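# Load three balls evenly into a pivoting tray's seats

## Task

A tray balanced on one pivot sits inside a transparent cover. Get exactly one ball into each of its three seats, optionally by dropping balls through the chutes in the cover's roof. Release each ball with its bottom no higher than the chute's rim, or score is lost. Keep the tray's load balanced at all times, because any imbalance tips it at once and the balls roll out.

## Robot and tools

Robots: three arms, arm1, arm2 and arm3, each an i2rt Big YAM carrying a five-fingered right hand. Foot (base_link) poses in the scene frame, in metres and wxyz quaternions: arm1 x=+0.521 y=+0.092 z=+0.774 quat (+0.081, +0.001, -0.002, -0.997); arm2 x=-0.240 y=+0.544 z=+0.791 quat (+0.748, -0.001, +0.001, -0.664); arm3 x=-0.169 y=-0.474 z=+0.727 quat (+0.757, +0.000, +0.001, +0.654). Each foot faces its own +x. Surfaces under the arms are at z=+0.720. Reach is about 1.07 m from the joint1 axis.

Scene frame: metres, origin on the floor, +z up. The hand point sits 0.045 m in front of the palm. In its own frame +z runs along straight fingers, +y leaves the palm, +x crosses the palm away from the thumb. Straight fingers extend 0.06-0.07 m past the point. A wrist bracket on the little-finger side can collide with things. With joints 1, 5, 6 at 0 and the hand level and forward, the palm is down and the thumb left. The wrist camera is on the little-finger side; near joint6 = -1.3 its view is upright and the palm faces right.

move: one action for any subset of arms. Arguments arm1, arm2, arm3 (each optional, one object per arm) and cameras. Inside an arm object:
- joints: absolute targets by name. joint1_rad -2.879..2.879 (turns about the foot, positive counter-clockwise from above), joint2_rad 0..3.141 (shoulder, positive lifts then swings forward), joint3_rad 0..3.019 (elbow, positive opens), joint4_rad -1.692..1.57 (positive tips fingers up), joint5_rad -1.57..1.57 (positive swings hand to arm's right), joint6_rad -2.094..2.094 (roll, positive clockwise seen from behind), all radians. Hand keys hand_little, hand_ring, hand_middle, hand_index, hand_thumb_bend: +1 straight, -1 curled; hand_thumb_turn: +1 beside palm, -1 opposite the fingers. hand_force_limit -1..1 maps to about 0..10 N at the fingertip (0..15 N for thumb motors); hand_speed -0.96..1, full speed from +0.48 up. Scenes begin at force limit 0 and speed -0.8.
- target: seven numbers [x, y, z, qw, qx, qy, qz], an absolute hand-point pose in the scene frame, the same layout as the printed hand line. The hand goes in a straight line from its hand_target pose. With target, joints may carry only hand keys; anything else gets the call refused.
- speed: top path speed, 0.002-4.3 m/s, default 0.25; rotation limited to twice that in rad/s.
- min_time_s: 0.1-8 s, shortest duration for that arm's joint motions.
All motions in a call start together; paths in one call finish together, capped at 10 s; an action never exceeds 15 s. Paths ignore obstacles and other arms, may lag, drift or overshoot speed, especially with an arm almost straight. Joint-space moves can swing wide and hit hard; a fast, outstretched arm can overshoot by up to about 30 degrees. A left-out arm may still be driving to an earlier target.

cameras: list from arm1_cam_wrist, arm2_cam_wrist, arm3_cam_wrist, cam_high, cam_low, or "all"; [] for none. An unknown name voids the call. A move with no action returns full state and all images. Wrist cameras are 616x616 fisheye; cam_high and cam_low are 672x504.

wait: seconds 0-10; lets time pass with nothing new commanded, returns state.
zoom_image: camera plus region [x0, y0, x1, y1] in pixels from the top-left, at most 504 wide and tall; only cameras in the latest images.
show_instructions: no arguments; shows the reference pages.
finished_scene: optional scene 1; final. The balls must stay in place with no help.

Results: "move" lists arms that were commanded; "as last shown" marks an idle arm whose status reads "not commanded". "hand" is the measured hand pose (it can be off, more so at long reach); "hand_target" is the pose the held joint targets give. A hand counts as done within 1 cm and 2 degrees. "off_target" means resting short of the goal. "time_out" is a stop: an arm joint failed to finish, and "on_its_own" shows what it still pushes for. "joint command not followed" or "pose unreachable" means a safety check withheld the arm's targets; "not_followed" means a hand target was dropped. Joint velocities are in rad/s; "within noise" means effectively still. Joint torques are raw, offset and noisy; numbers 3 and 4 wrap at ±28 N m. hand_stopped_by gives six words for little, ring, middle, index, thumb_bend, thumb_turn: moving, target, force, stalled or fault. The *_load_n values are fingertip forces in N, positive when pushed open; a lost grip drops them toward 0. MOTOR HOT appears near 85 °C; at 100 °C an OVER-TEMPERATURE FAULT makes that arm go limp for 30-60 s, after which keys reading "limit_stop_at_motor_heat" must be resent.

Gripping: a finger motor starts only when its target changes by 0.002 or more, then locks at the target or when its load reaches hand_force_limit. For a gentle grip close at hand_speed -0.94 or slower. To squeeze harder, raise the limit and send a more-closed target; to loosen, send a more-open one. The thumb turned in front plus fingers wraps objects 0.035-0.065 m thick; thumb tip and index pad can pinch light items.

While you think the scene keeps running on your last command. If a move or wait is refused or hit by a stop, the rest of that reply's calls are skipped.

Avoid: hard presses or hits between arms (closing a hand on another robot's fingers counts), hitting fixed or heavy things, dropping or releasing moving balls, letting a ball fall from above the chute rim, loading the tray unevenly so it tips, knocking anything out of the work area, and overloading fingers or overheating motors.

Each tool is called after ">>>" by a JSON object that holds its "api" and its "payload".

Reference images:

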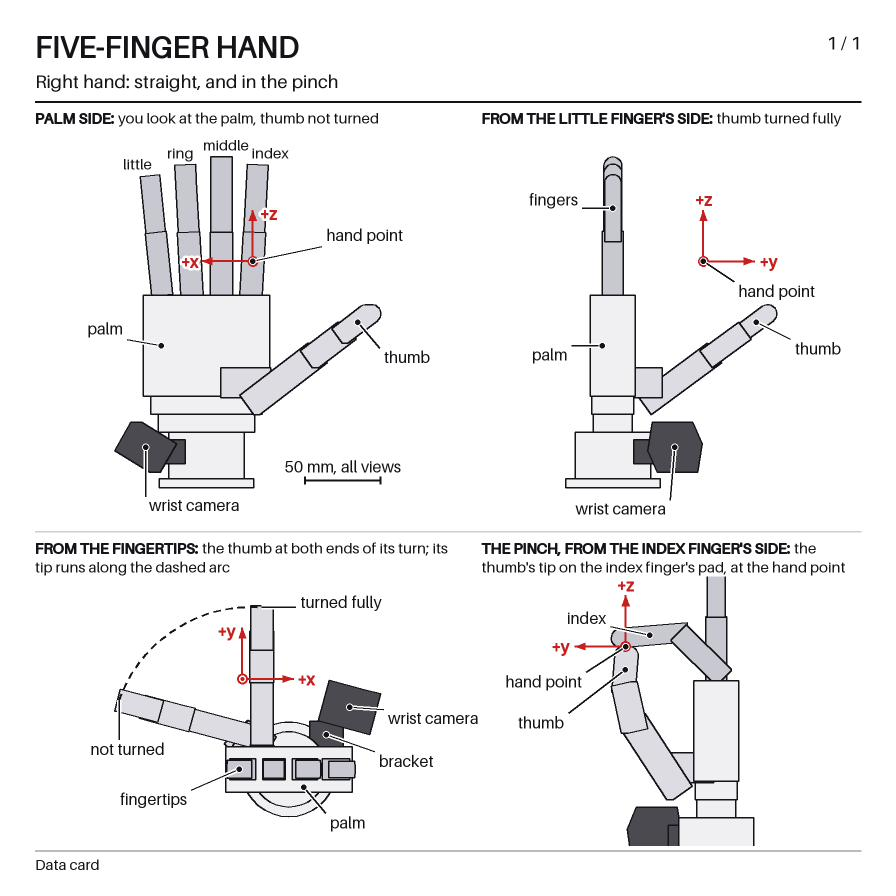

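## Session

>>> {"api": "move", "payload": {}}

Scene clock: 0.00 s.
Joint torques (N m): no reading
Heat: arm1: hottest joint4_rad 33 °C; arm2: hottest joint2_rad 34 °C; arm3: hottest joint4_rad 31 °C.
Joint velocities: within noise
arm1.joint_positions: joint1_rad=-0.700 joint2_rad=+0.624 joint3_rad=+1.395 joint4_rad=-1.388 joint5_rad=-0.112 joint6_rad=-1.527 hand_little=+1.000 hand_ring=+1.000 hand_middle=+1.000 hand_index=+1.000 hand_thumb_turn=+1.000 hand_thumb_bend=+1.000 hand_force_limit=+0.000 hand_speed=-0.800
arm1.joint_status: not commanded
arm1.hand_stopped_by: target,target,target,target,target,target
arm1.little_load_n: 0.0
arm1.ring_load_n: 0.0
arm1.middle_load_n: 0.0
arm1.index_load_n: 0.0
arm1.thumb_bend_load_n: 0.0
arm1.thumb_turn_load_n: 0.0
arm1.hand: x=+0.3400 y=+0.2444 z=+1.2604 quat_wxyz=(+0.456, -0.230, -0.858, -0.062) (m; scene frame)
arm1.hand_target: x=+0.3403 y=+0.2442 z=+1.2715 quat_wxyz=(+0.467, -0.228, -0.852, -0.066) (m; scene frame)
arm1.hand_status: not commanded
arm2.joint_positions: joint1_rad=-0.214 joint2_rad=+0.595 joint3_rad=+1.461 joint4_rad=-1.171 joint5_rad=+0.014 joint6_rad=-1.416 hand_little=+1.000 hand_ring=+1.000 hand_middle=+1.000 hand_index=+1.000 hand_thumb_turn=+1.000 hand_thumb_bend=+1.000 hand_force_limit=+0.000 hand_speed=-0.800
arm2.joint_status: not commanded
arm2.hand_stopped_by: target,target,target,target,target,target
arm2.little_load_n: 0.0
arm2.ring_load_n: 0.0
arm2.middle_load_n: 0.0
arm2.index_load_n: 0.0
arm2.thumb_bend_load_n: 0.0
arm2.thumb_turn_load_n: 0.0
arm2.hand: x=-0.3186 y=+0.3132 z=+1.3630 quat_wxyz=(+0.411, +0.491, -0.639, +0.426) (m; scene frame)
arm2.hand_target: x=-0.3183 y=+0.3155 z=+1.3742 quat_wxyz=(+0.418, +0.487, -0.633, +0.434) (m; scene frame)
arm2.hand_status: not commanded
arm3.joint_positions: joint1_rad=-0.305 joint2_rad=+0.590 joint3_rad=+1.443 joint4_rad=-1.610 joint5_rad=+0.059 joint6_rad=-1.465 hand_little=+1.000 hand_ring=+1.000 hand_middle=+1.000 hand_index=+1.000 hand_thumb_turn=+1.000 hand_thumb_bend=+1.000 hand_force_limit=+0.000 hand_speed=-0.800
arm3.joint_status: not commanded
arm3.hand_stopped_by: target,target,target,target,target,target
arm3.little_load_n: 0.0
arm3.ring_load_n: 0.0
arm3.middle_load_n: 0.0
arm3.index_load_n: 0.0
arm3.thumb_bend_load_n: 0.0
arm3.thumb_turn_load_n: 0.5
arm3.hand: x=-0.0354 y=-0.3553 z=+1.2036 quat_wxyz=(-0.205, +0.809, +0.436, +0.338) (m; scene frame)
arm3.hand_target: x=-0.0360 y=-0.3565 z=+1.2091 quat_wxyz=(-0.209, +0.806, +0.435, +0.343) (m; scene frame)
arm3.hand_status: not commanded
pictures: arm1_cam_wrist, arm2_cam_wrist, arm3_cam_wrist, cam_high, cam_low

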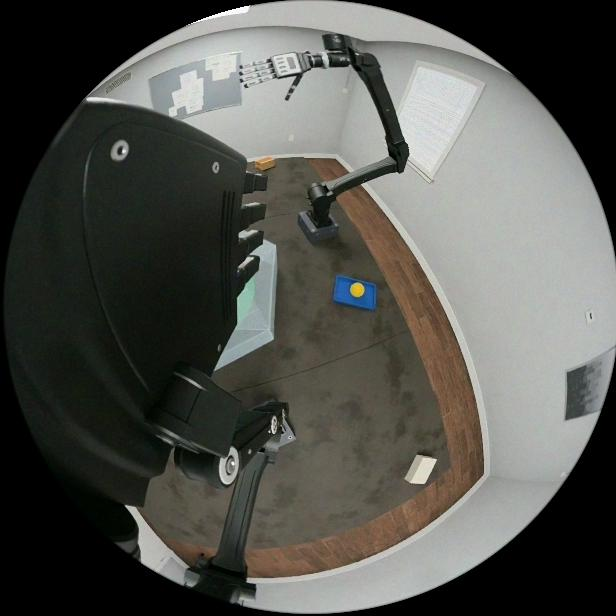

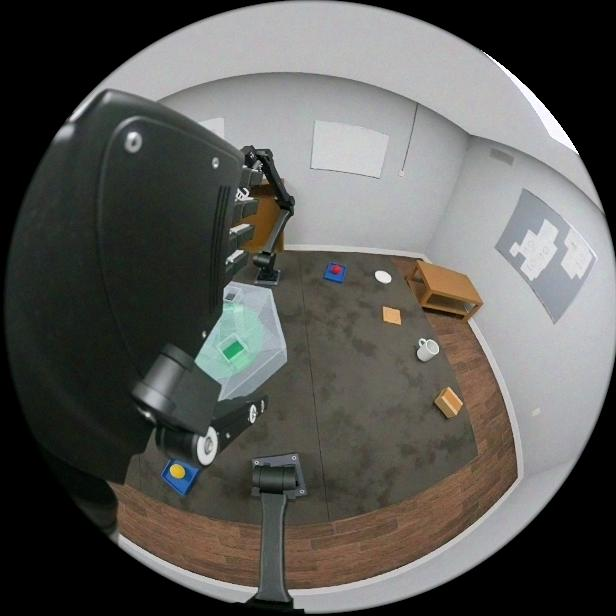

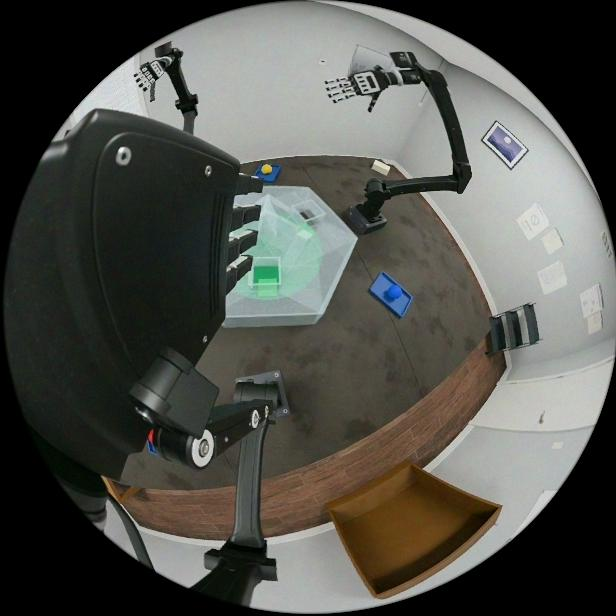

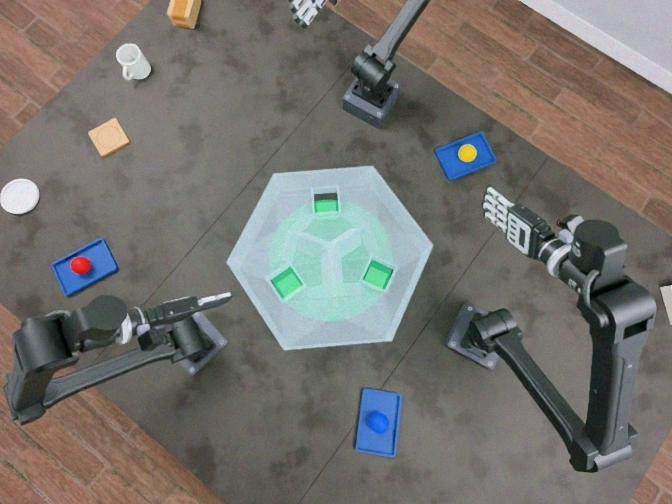

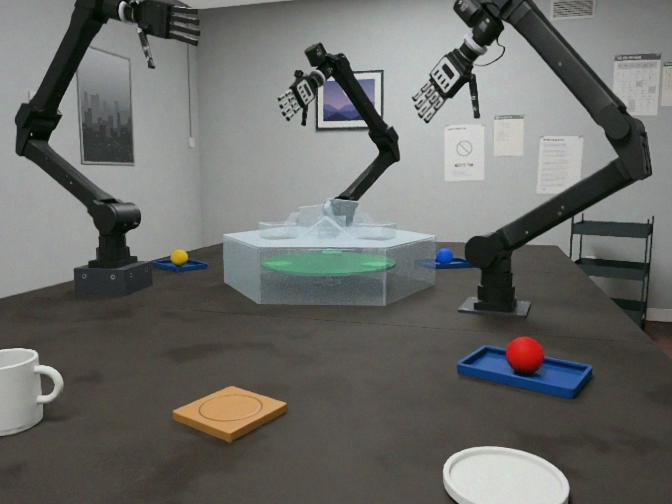

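>>> {"api": "zoom_image", "payload": {"camera": "cam_high", "region": [210, 140, 450, 370]}}

>>> {"api": "zoom_image", "payload": {"camera": "cam_low", "region": [210, 180, 450, 320]}}

>>> {"api": "zoom_image", "payload": {"camera": "arm3_cam_wrist", "region": [200, 150, 420, 350]}}

>>> {"api": "zoom_image", "payload": {"camera": "cam_high", "region": [340, 370, 420, 470]}}

>>> {"api": "zoom_image", "payload": {"camera": "cam_high", "region": [420, 110, 520, 200]}}

>>> {"api": "zoom_image", "payload": {"camera": "cam_high", "region": [30, 220, 250, 380]}}

Scaled by 2.100 from the camera's image (finer frame: 960x720).

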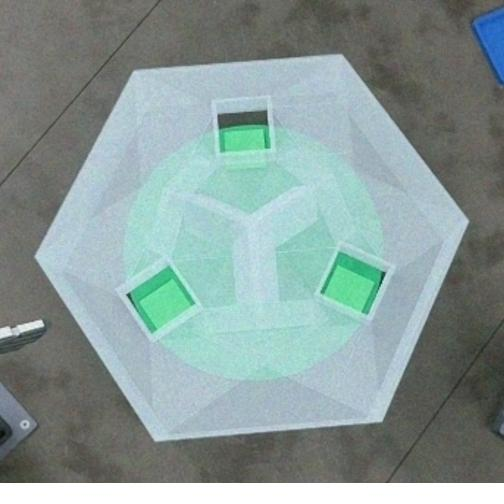

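Scaled by 2.100 from the camera's image (finer frame: 960x720).

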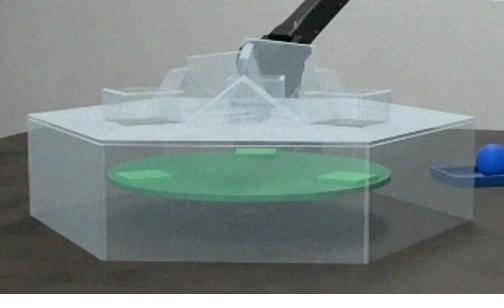

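Scaled by 2.291 from the camera's image (finer frame: 880x880).

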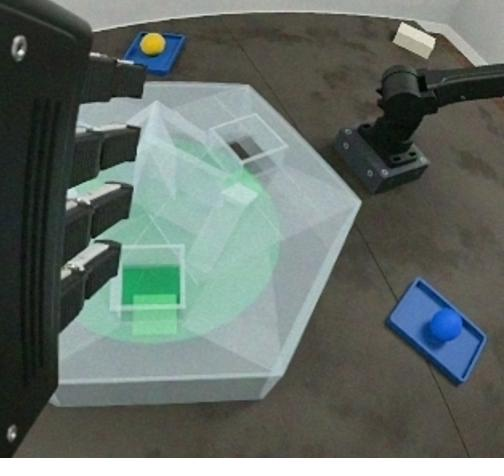

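Scaled by 5.040 from the camera's image (finer frame: 960x720).

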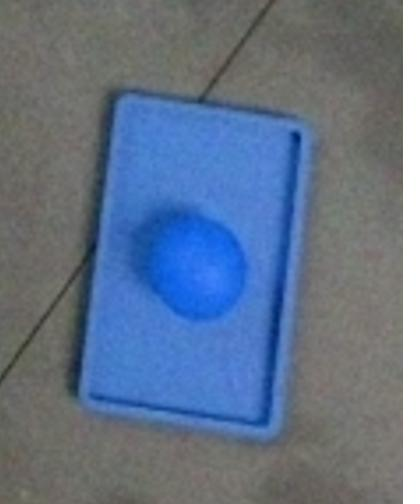

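Scaled by 5.040 from the camera's image (finer frame: 960x720).

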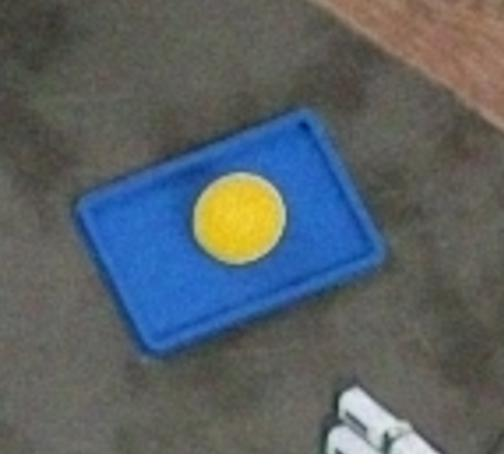

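Scaled by 2.291 from the camera's image (finer frame: 960x720).

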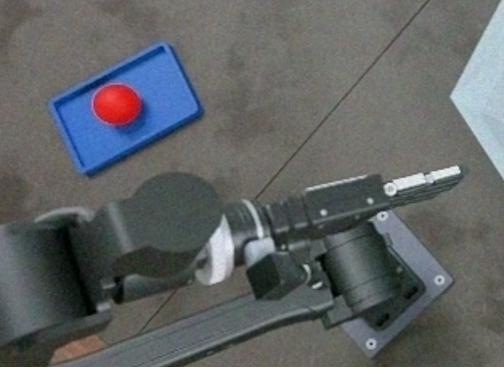

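>>> {"api": "move", "payload": {"arm1": {"joints": {"joint1_rad": 1.19, "joint5_rad": 0, "joint6_rad": 0, "hand_thumb_turn": -1, "hand_speed": -0.2}, "min_time_s": 3.5}, "arm2": {"joints": {"joint1_rad": 1.52, "joint5_rad": 0, "joint6_rad": 0, "hand_thumb_turn": -1, "hand_speed": -0.2}, "min_time_s": 3.5}, "arm3": {"joints": {"joint1_rad": 1.74, "joint5_rad": 0, "joint6_rad": 0, "hand_thumb_turn": -1, "hand_speed": -0.2}, "min_time_s": 3.5}, "cameras": ["all"]}}

Scene clock: 57.43 s.
Joint torques (N m): arm1=[1.38 1.85 8.2 1.2 0.1 0.16] | arm2=[0.56 1.2 9.61 2.15 -0.18 0.2] | arm3=[0.21 2.14 8.27 1.57 -0.08 0.28]
Heat: arm1: hottest joint4_rad 33 °C; arm2: hottest joint2_rad 34 °C; arm3: hottest joint4_rad 31 °C.
move: arm1 done; arm2 done; arm3 done
Joint velocities: within noise
arm1.joint_positions: joint1_rad=+1.181 joint2_rad=+0.624 joint3_rad=+1.395 joint4_rad=-1.388 joint5_rad=-0.014 joint6_rad=-0.031 hand_little=+1.000 hand_ring=+1.000 hand_middle=+1.000 hand_index=+1.000 hand_thumb_turn=-1.000 hand_thumb_bend=+1.000 hand_force_limit=+0.000 hand_speed=-0.200
arm1.joint_status: all done
arm1.hand_stopped_by: target,target,target,target,target,target
arm1.little_load_n: 0.0
arm1.ring_load_n: 0.0
arm1.middle_load_n: 0.0
arm1.index_load_n: 0.0
arm1.thumb_bend_load_n: 0.0
arm1.thumb_turn_load_n: 0.0
arm1.hand: x=+0.5029 y=-0.1189 z=+1.2427 quat_wxyz=(+0.052, -0.084, -0.884, +0.458)
arm1.hand_target: x=+0.5055 y=-0.1197 z=+1.2537 quat_wxyz=(+0.048, -0.090, -0.877, +0.470)
arm1.hand_status: not commanded
arm2.joint_positions: joint1_rad=+1.524 joint2_rad=+0.595 joint3_rad=+1.461 joint4_rad=-1.171 joint5_rad=+0.002 joint6_rad=-0.030 hand_little=+1.000 hand_ring=+1.000 hand_middle=+1.000 hand_index=+1.000 hand_thumb_turn=-1.000 hand_thumb_bend=+1.000 hand_force_limit=+0.000 hand_speed=-0.200
arm2.joint_status: all done
arm2.hand_stopped_by: target,target,target,target,target,target
arm2.little_load_n: -0.5
arm2.ring_load_n: 0.0
arm2.middle_load_n: 0.0
arm2.index_load_n: 0.0
arm2.thumb_bend_load_n: 0.0
arm2.thumb_turn_load_n: 0.0
arm2.hand: x=-0.0094 y=+0.5884 z=+1.3415 quat_wxyz=(-0.426, +0.599, -0.541, +0.409)
arm2.hand_target: x=-0.0115 y=+0.5916 z=+1.3532 quat_wxyz=(-0.439, +0.590, -0.539, +0.410)
arm2.hand_status: not commanded
arm3.joint_positions: joint1_rad=+1.725 joint2_rad=+0.590 joint3_rad=+1.443 joint4_rad=-1.610 joint5_rad=+0.003 joint6_rad=-0.026 hand_little=+1.000 hand_ring=+1.000 hand_middle=+1.000 hand_index=+1.000 hand_thumb_turn=-1.000 hand_thumb_bend=+1.000 hand_force_limit=+0.000 hand_speed=-0.200
arm3.joint_status: all done
arm3.hand_stopped_by: target,target,target,target,target,target
arm3.little_load_n: 0.0
arm3.ring_load_n: 0.0
arm3.middle_load_n: 0.0
arm3.index_load_n: 0.0
arm3.thumb_bend_load_n: 0.0
arm3.thumb_turn_load_n: 0.0
arm3.hand: x=-0.3171 y=-0.5020 z=+1.1844 quat_wxyz=(-0.283, +0.639, +0.660, -0.277)
arm3.hand_target: x=-0.3159 y=-0.5055 z=+1.1901 quat_wxyz=(-0.283, +0.637, +0.657, -0.288)
arm3.hand_status: not commanded
pictures: arm1_cam_wrist, arm2_cam_wrist, arm3_cam_wrist, cam_high, cam_low

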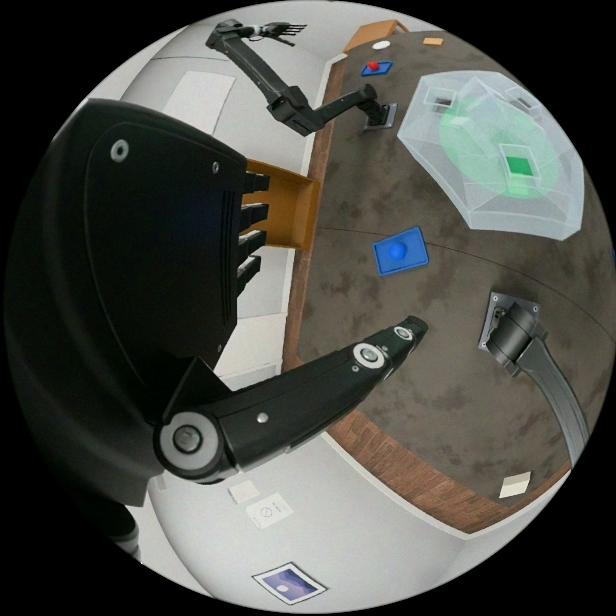

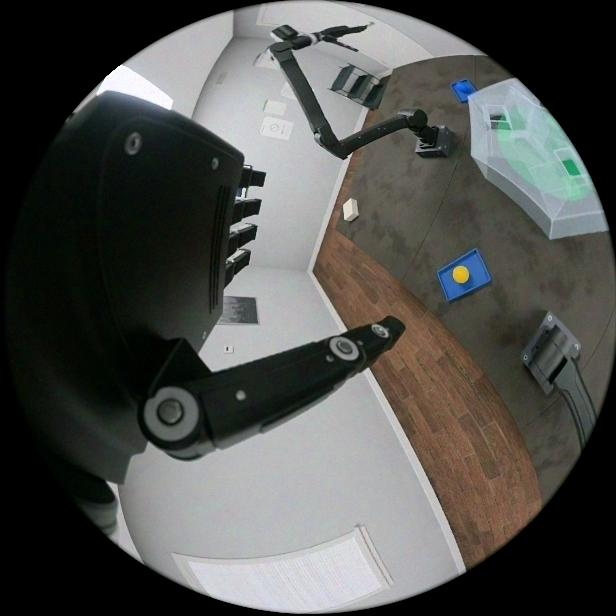

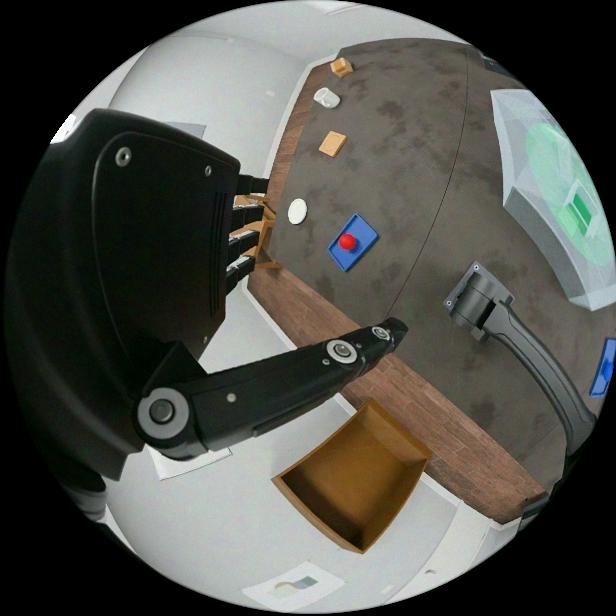

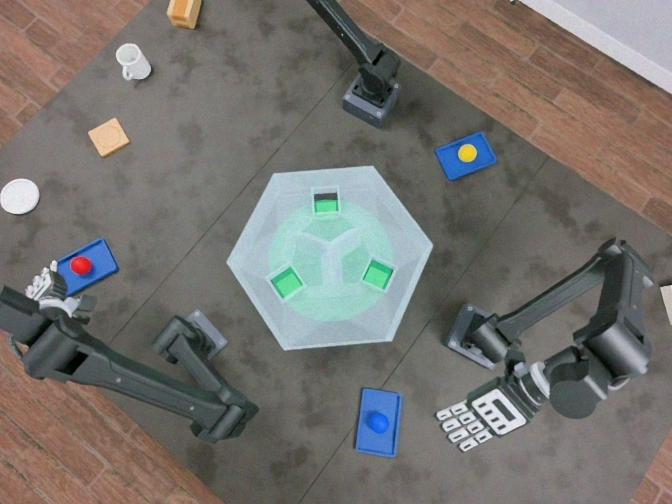

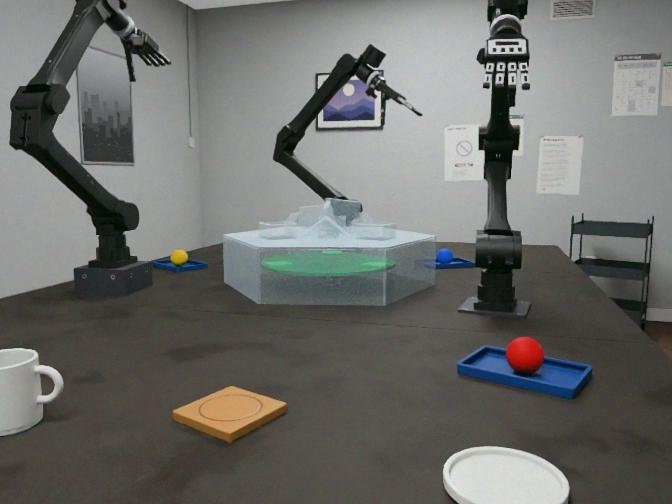

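>>> {"api": "move", "payload": {"arm1": {"target": [0.429, -0.319, 0.93, -0.042, 0.1014, 0.9183, -0.3804], "speed": 0.2}, "arm2": {"target": [0.141, 0.572, 0.93, 0.2803, -0.6768, 0.6289, -0.2605], "speed": 0.2}, "arm3": {"target": [-0.662, -0.486, 0.93, 0.2673, -0.6453, -0.6612, 0.2739], "speed": 0.2}, "cameras": ["all"]}}

Scene clock: 70.83 s.
Joint torques (N m): arm1=[0.03 -4.89 8.59 1.68 -0.11 -0.26] | arm2=[-0.79 -5.54 10.37 2.37 -0.14 -0.13] | arm3=[-1.67 -11.87 12.46 2.15 -0.13 -0.02]
Heat: arm1: hottest joint4_rad 33 °C; arm2: hottest joint2_rad 34 °C; arm3: hottest joint4_rad 31 °C.
move: arm1 off_target; arm2 off_target; arm3 off_target
Joint velocities: within noise
arm1.joint_positions: joint1_rad=+1.112 joint2_rad=+1.109 joint3_rad=+0.799 joint4_rad=-0.526 joint5_rad=-0.047 joint6_rad=-0.031 hand_little=+1.000 hand_ring=+1.000 hand_middle=+1.000 hand_index=+1.000 hand_thumb_turn=-1.000 hand_thumb_bend=+1.000 hand_force_limit=+0.000 hand_speed=-0.200
arm1.joint_status: not commanded
arm1.hand_stopped_by: target,target,target,target,target,target
arm1.little_load_n: 0.0
arm1.ring_load_n: 0.0
arm1.middle_load_n: 0.0
arm1.index_load_n: 0.0
arm1.thumb_bend_load_n: 0.0
arm1.thumb_turn_load_n: 0.0
arm1.hand: x=+0.4366 y=-0.3114 z=+0.9194 quat_wxyz=(+0.036, -0.115, -0.925, +0.359)
arm1.hand_target: x=+0.4296 y=-0.3188 z=+0.9257 quat_wxyz=(+0.043, -0.108, -0.920, +0.373)
arm1.hand_status: off_target (0.015 m and 3.1 deg from the pose sent, 0.379 m and 10.0 deg at the start)
arm2.joint_positions: joint1_rad=+1.430 joint2_rad=+0.988 joint3_rad=+0.691 joint4_rad=-0.519 joint5_rad=-0.066 joint6_rad=-0.040 hand_little=+1.000 hand_ring=+1.000 hand_middle=+1.000 hand_index=+1.000 hand_thumb_turn=-1.000 hand_thumb_bend=+1.000 hand_force_limit=+0.000 hand_speed=-0.200
arm2.joint_status: not commanded
arm2.hand_stopped_by: target,target,target,target,target,target
arm2.little_load_n: 0.0
arm2.ring_load_n: 0.0
arm2.middle_load_n: -0.5
arm2.index_load_n: 0.0
arm2.thumb_bend_load_n: 0.0
arm2.thumb_turn_load_n: 0.0
arm2.hand: x=+0.1345 y=+0.5760 z=+0.9266 quat_wxyz=(-0.274, +0.671, -0.643, +0.247)
arm2.hand_target: x=+0.1399 y=+0.5718 z=+0.9269 quat_wxyz=(-0.275, +0.673, -0.636, +0.256)
arm2.hand_status: off_target (0.008 m and 2.4 deg from the pose sent, 0.438 m and 27.4 deg at the start)
arm3.joint_positions: joint1_rad=+1.688 joint2_rad=+1.272 joint3_rad=+1.037 joint4_rad=-0.607 joint5_rad=-0.032 joint6_rad=-0.026 hand_little=+1.000 hand_ring=+1.000 hand_middle=+1.000 hand_index=+1.000 hand_thumb_turn=-1.000 hand_thumb_bend=+1.000 hand_force_limit=+0.000 hand_speed=-0.200
arm3.joint_status: not commanded
arm3.hand_stopped_by: target,target,target,target,target,target
arm3.little_load_n: 0.0
arm3.ring_load_n: 0.0
arm3.middle_load_n: 0.0
arm3.index_load_n: 0.0
arm3.thumb_bend_load_n: 0.0
arm3.thumb_turn_load_n: 0.0
arm3.hand: x=-0.6483 y=-0.4946 z=+0.9118 quat_wxyz=(-0.248, +0.657, +0.663, -0.257)
arm3.hand_target: x=-0.6620 y=-0.4870 z=+0.9254 quat_wxyz=(-0.265, +0.651, +0.659, -0.268)
arm3.hand_status: off_target (0.024 m and 3.2 deg from the pose sent, 0.429 m and 2.0 deg at the start)
pictures: arm1_cam_wrist, arm2_cam_wrist, arm3_cam_wrist, cam_high, cam_low

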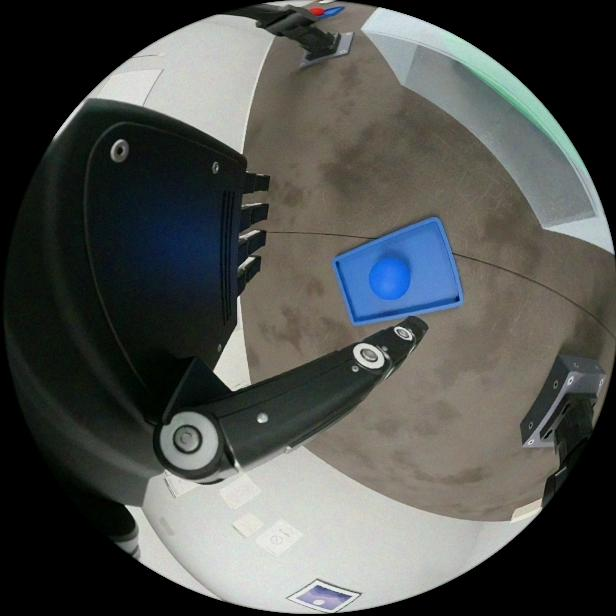

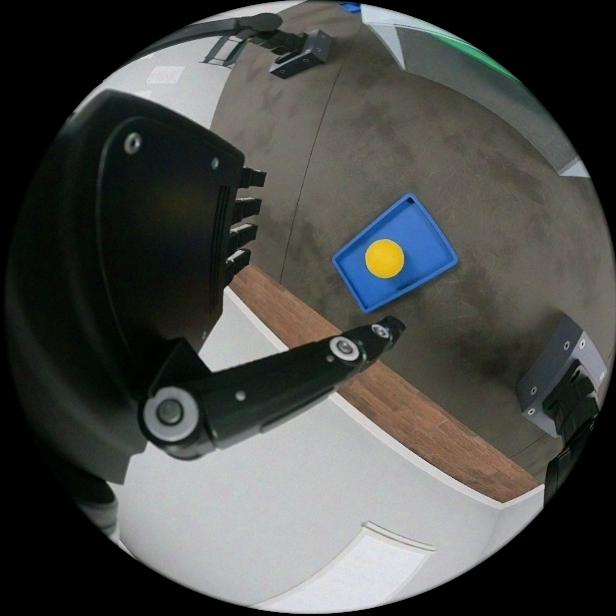

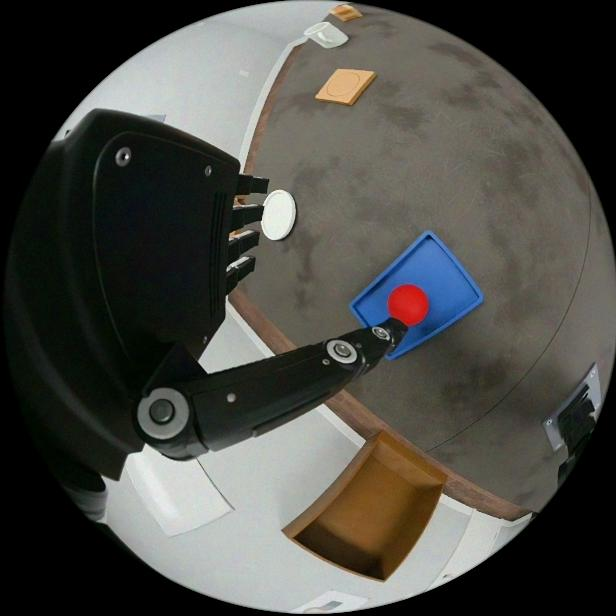

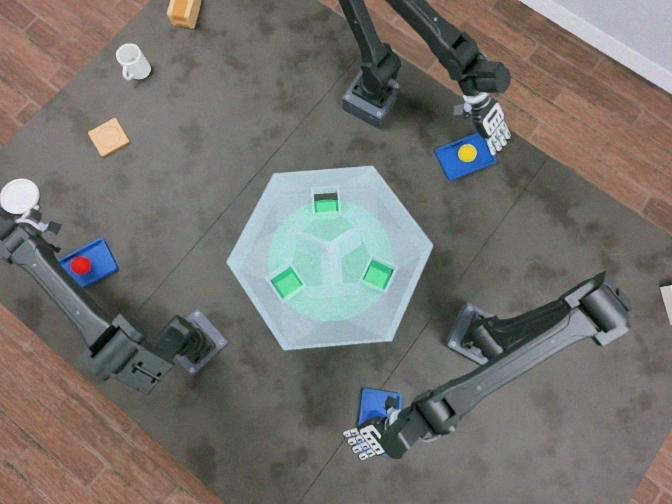

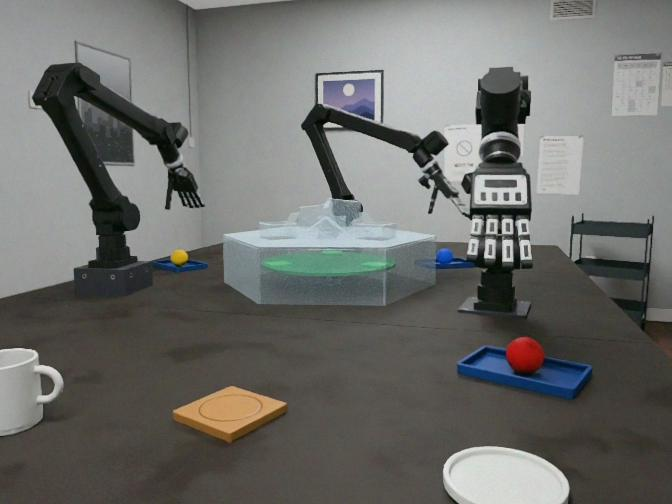

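>>> {"api": "zoom_image", "payload": {"camera": "cam_high", "region": [0, 160, 140, 290]}}

>>> {"api": "zoom_image", "payload": {"camera": "cam_high", "region": [330, 370, 450, 480]}}

>>> {"api": "zoom_image", "payload": {"camera": "cam_high", "region": [420, 60, 540, 190]}}

Scaled by 3.600 from the camera's image (finer frame: 960x720).

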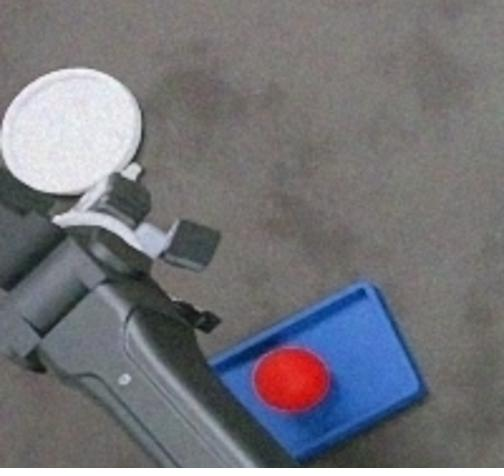

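Scaled by 4.200 from the camera's image (finer frame: 960x720).

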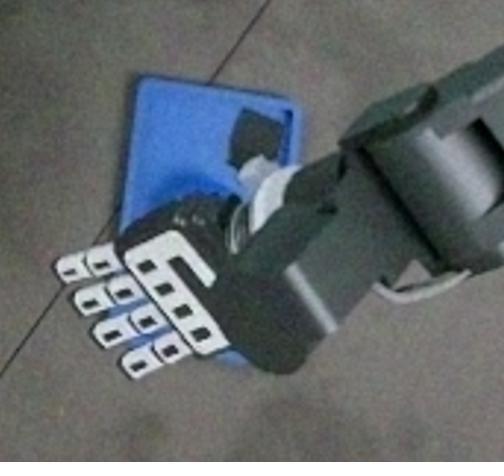

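Scaled by 3.877 from the camera's image (finer frame: 960x720).

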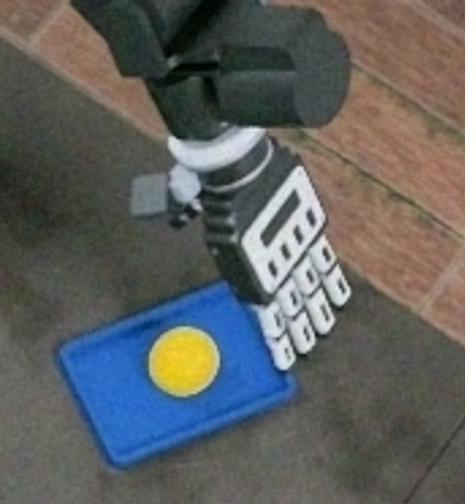

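>>> {"api": "move", "payload": {"arm1": {"target": [0.427, -0.3275, 0.85, -0.042, 0.1014, 0.9183, -0.3804], "speed": 0.15}, "arm2": {"target": [0.161, 0.556, 0.843, 0.2803, -0.6768, 0.6289, -0.2605], "speed": 0.15}, "arm3": {"target": [-0.654, -0.491, 0.858, 0.2673, -0.6453, -0.6612, 0.2739], "speed": 0.15}, "cameras": ["all"]}}

>>> {"api": "zoom_image", "payload": {"camera": "arm1_cam_wrist", "region": [200, 150, 500, 450]}}

>>> {"api": "zoom_image", "payload": {"camera": "arm2_cam_wrist", "region": [200, 150, 500, 450]}}

>>> {"api": "zoom_image", "payload": {"camera": "arm3_cam_wrist", "region": [200, 150, 500, 450]}}

Scene clock: 100.93 s.
Joint torques (N m): arm1=[0.03 -5.48 7.56 1.68 -0.16 -0.28] | arm2=[-0.85 -6.83 8.81 2.39 -0.34 -0.12] | arm3=[-1.38 -11.16 9.22 2.18 -0.18 -0.04]
Heat: arm1: hottest joint3_rad 33 °C; arm2: hottest joint2_rad 34 °C; arm3: hottest joint3_rad 32 °C.
move: arm1 done; arm2 done; arm3 done
Joint velocities: within noise
arm1.joint_positions: joint1_rad=+1.110 joint2_rad=+1.225 joint3_rad=+0.670 joint4_rad=-0.258 joint5_rad=-0.057 joint6_rad=-0.042 hand_little=+1.000 hand_ring=+1.000 hand_middle=+1.000 hand_index=+1.000 hand_thumb_turn=-1.000 hand_thumb_bend=+1.000 hand_force_limit=+0.000 hand_speed=-0.200
arm1.joint_status: not commanded
arm1.hand_stopped_by: target,target,target,target,target,target
arm1.little_load_n: 0.0
arm1.ring_load_n: -0.5
arm1.middle_load_n: 0.0
arm1.index_load_n: 0.0
arm1.thumb_bend_load_n: 0.0
arm1.thumb_turn_load_n: 0.0
arm1.hand: x=+0.4344 y=-0.3210 z=+0.8477 quat_wxyz=(+0.036, -0.108, -0.922, +0.370)
arm1.hand_target: x=+0.4274 y=-0.3268 z=+0.8507 quat_wxyz=(+0.042, -0.101, -0.918, +0.381)
arm1.hand_status: done (0.010 m and 1.6 deg from the pose sent, 0.072 m and 3.1 deg at the start)
arm2.joint_positions: joint1_rad=+1.381 joint2_rad=+1.181 joint3_rad=+0.576 joint4_rad=-0.194 joint5_rad=-0.106 joint6_rad=-0.089 hand_little=+1.000 hand_ring=+1.000 hand_middle=+1.000 hand_index=+1.000 hand_thumb_turn=-1.000 hand_thumb_bend=+1.000 hand_force_limit=+0.000 hand_speed=-0.200
arm2.joint_status: not commanded
arm2.hand_stopped_by: target,target,target,target,target,target
arm2.little_load_n: 0.0
arm2.ring_load_n: 0.0
arm2.middle_load_n: 0.0
arm2.index_load_n: 0.0
arm2.thumb_bend_load_n: 0.0
arm2.thumb_turn_load_n: 0.0
arm2.hand: x=+0.1573 y=+0.5606 z=+0.8460 quat_wxyz=(-0.280, +0.674, -0.635, +0.254)
arm2.hand_target: x=+0.1599 y=+0.5566 z=+0.8434 quat_wxyz=(-0.281, +0.677, -0.629, +0.260)
arm2.hand_status: done (0.007 m and 1.1 deg from the pose sent, 0.090 m and 2.4 deg at the start)
arm3.joint_positions: joint1_rad=+1.688 joint2_rad=+1.293 joint3_rad=+0.905 joint4_rad=-0.402 joint5_rad=-0.038 joint6_rad=-0.028 hand_little=+1.000 hand_ring=+1.000 hand_middle=+1.000 hand_index=+1.000 hand_thumb_turn=-1.000 hand_thumb_bend=+1.000 hand_force_limit=+0.000 hand_speed=-0.200
arm3.joint_status: not commanded
arm3.hand_stopped_by: target,target,target,target,target,target
arm3.little_load_n: -0.5
arm3.ring_load_n: 0.0
arm3.middle_load_n: 0.0
arm3.index_load_n: 0.0
arm3.thumb_bend_load_n: 0.0
arm3.thumb_turn_load_n: 0.0
arm3.hand: x=-0.6508 y=-0.4957 z=+0.8643 quat_wxyz=(-0.264, +0.649, +0.658, -0.276)
arm3.hand_target: x=-0.6527 y=-0.4912 z=+0.8576 quat_wxyz=(-0.266, +0.646, +0.661, -0.274)
arm3.hand_status: done (0.009 m and 0.7 deg from the pose sent, 0.054 m and 3.2 deg at the start)
pictures: arm1_cam_wrist, arm2_cam_wrist, arm3_cam_wrist, cam_high, cam_low

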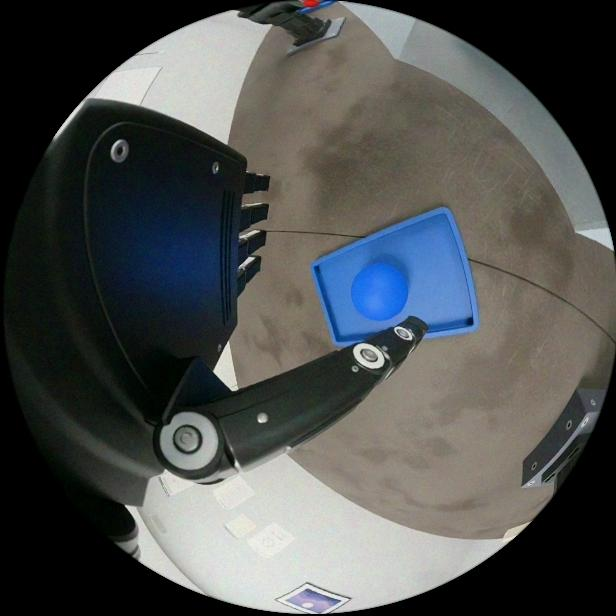

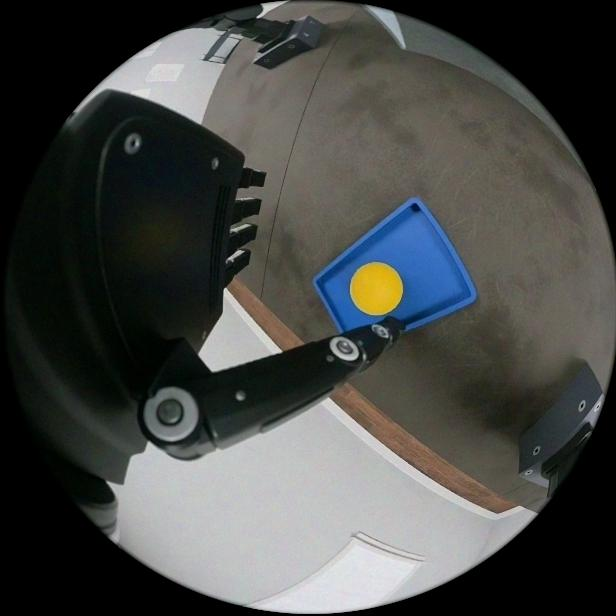

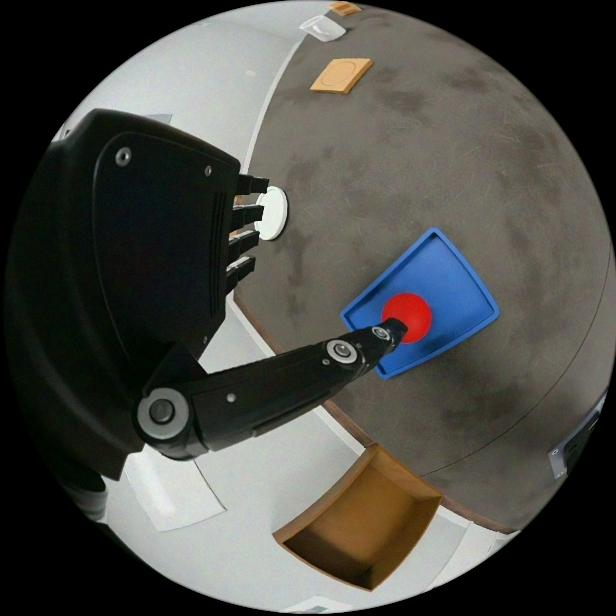

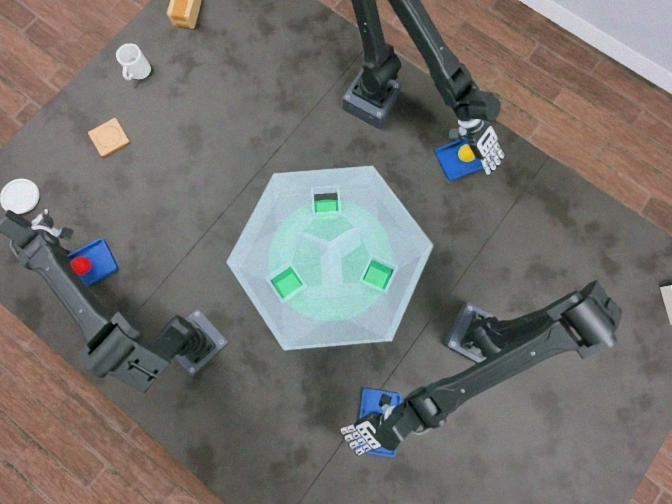

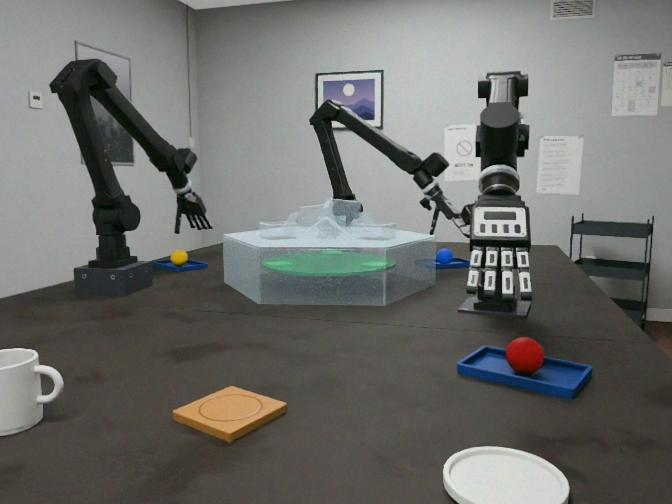

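Scaled by 1.680 from the camera's image (finer frame: 880x880).

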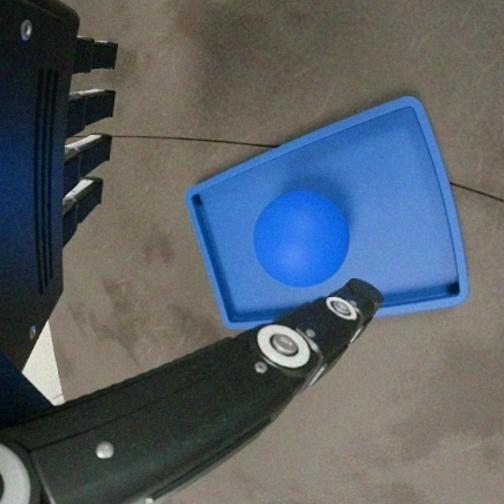

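Scaled by 1.680 from the camera's image (finer frame: 880x880).

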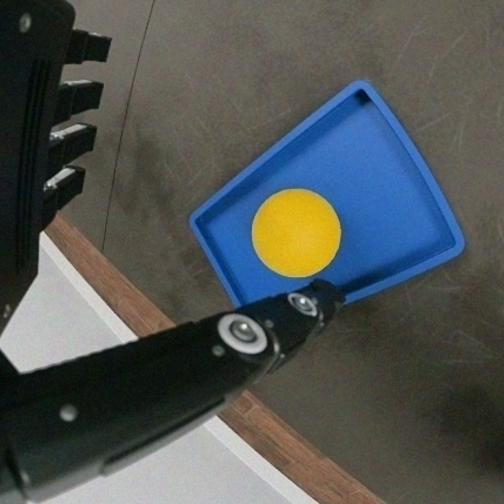

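Scaled by 1.680 from the camera's image (finer frame: 880x880).

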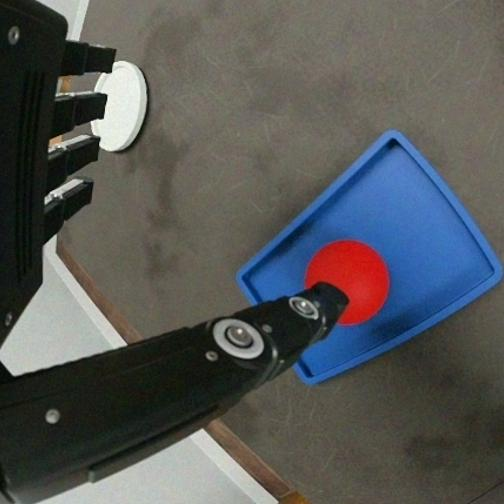

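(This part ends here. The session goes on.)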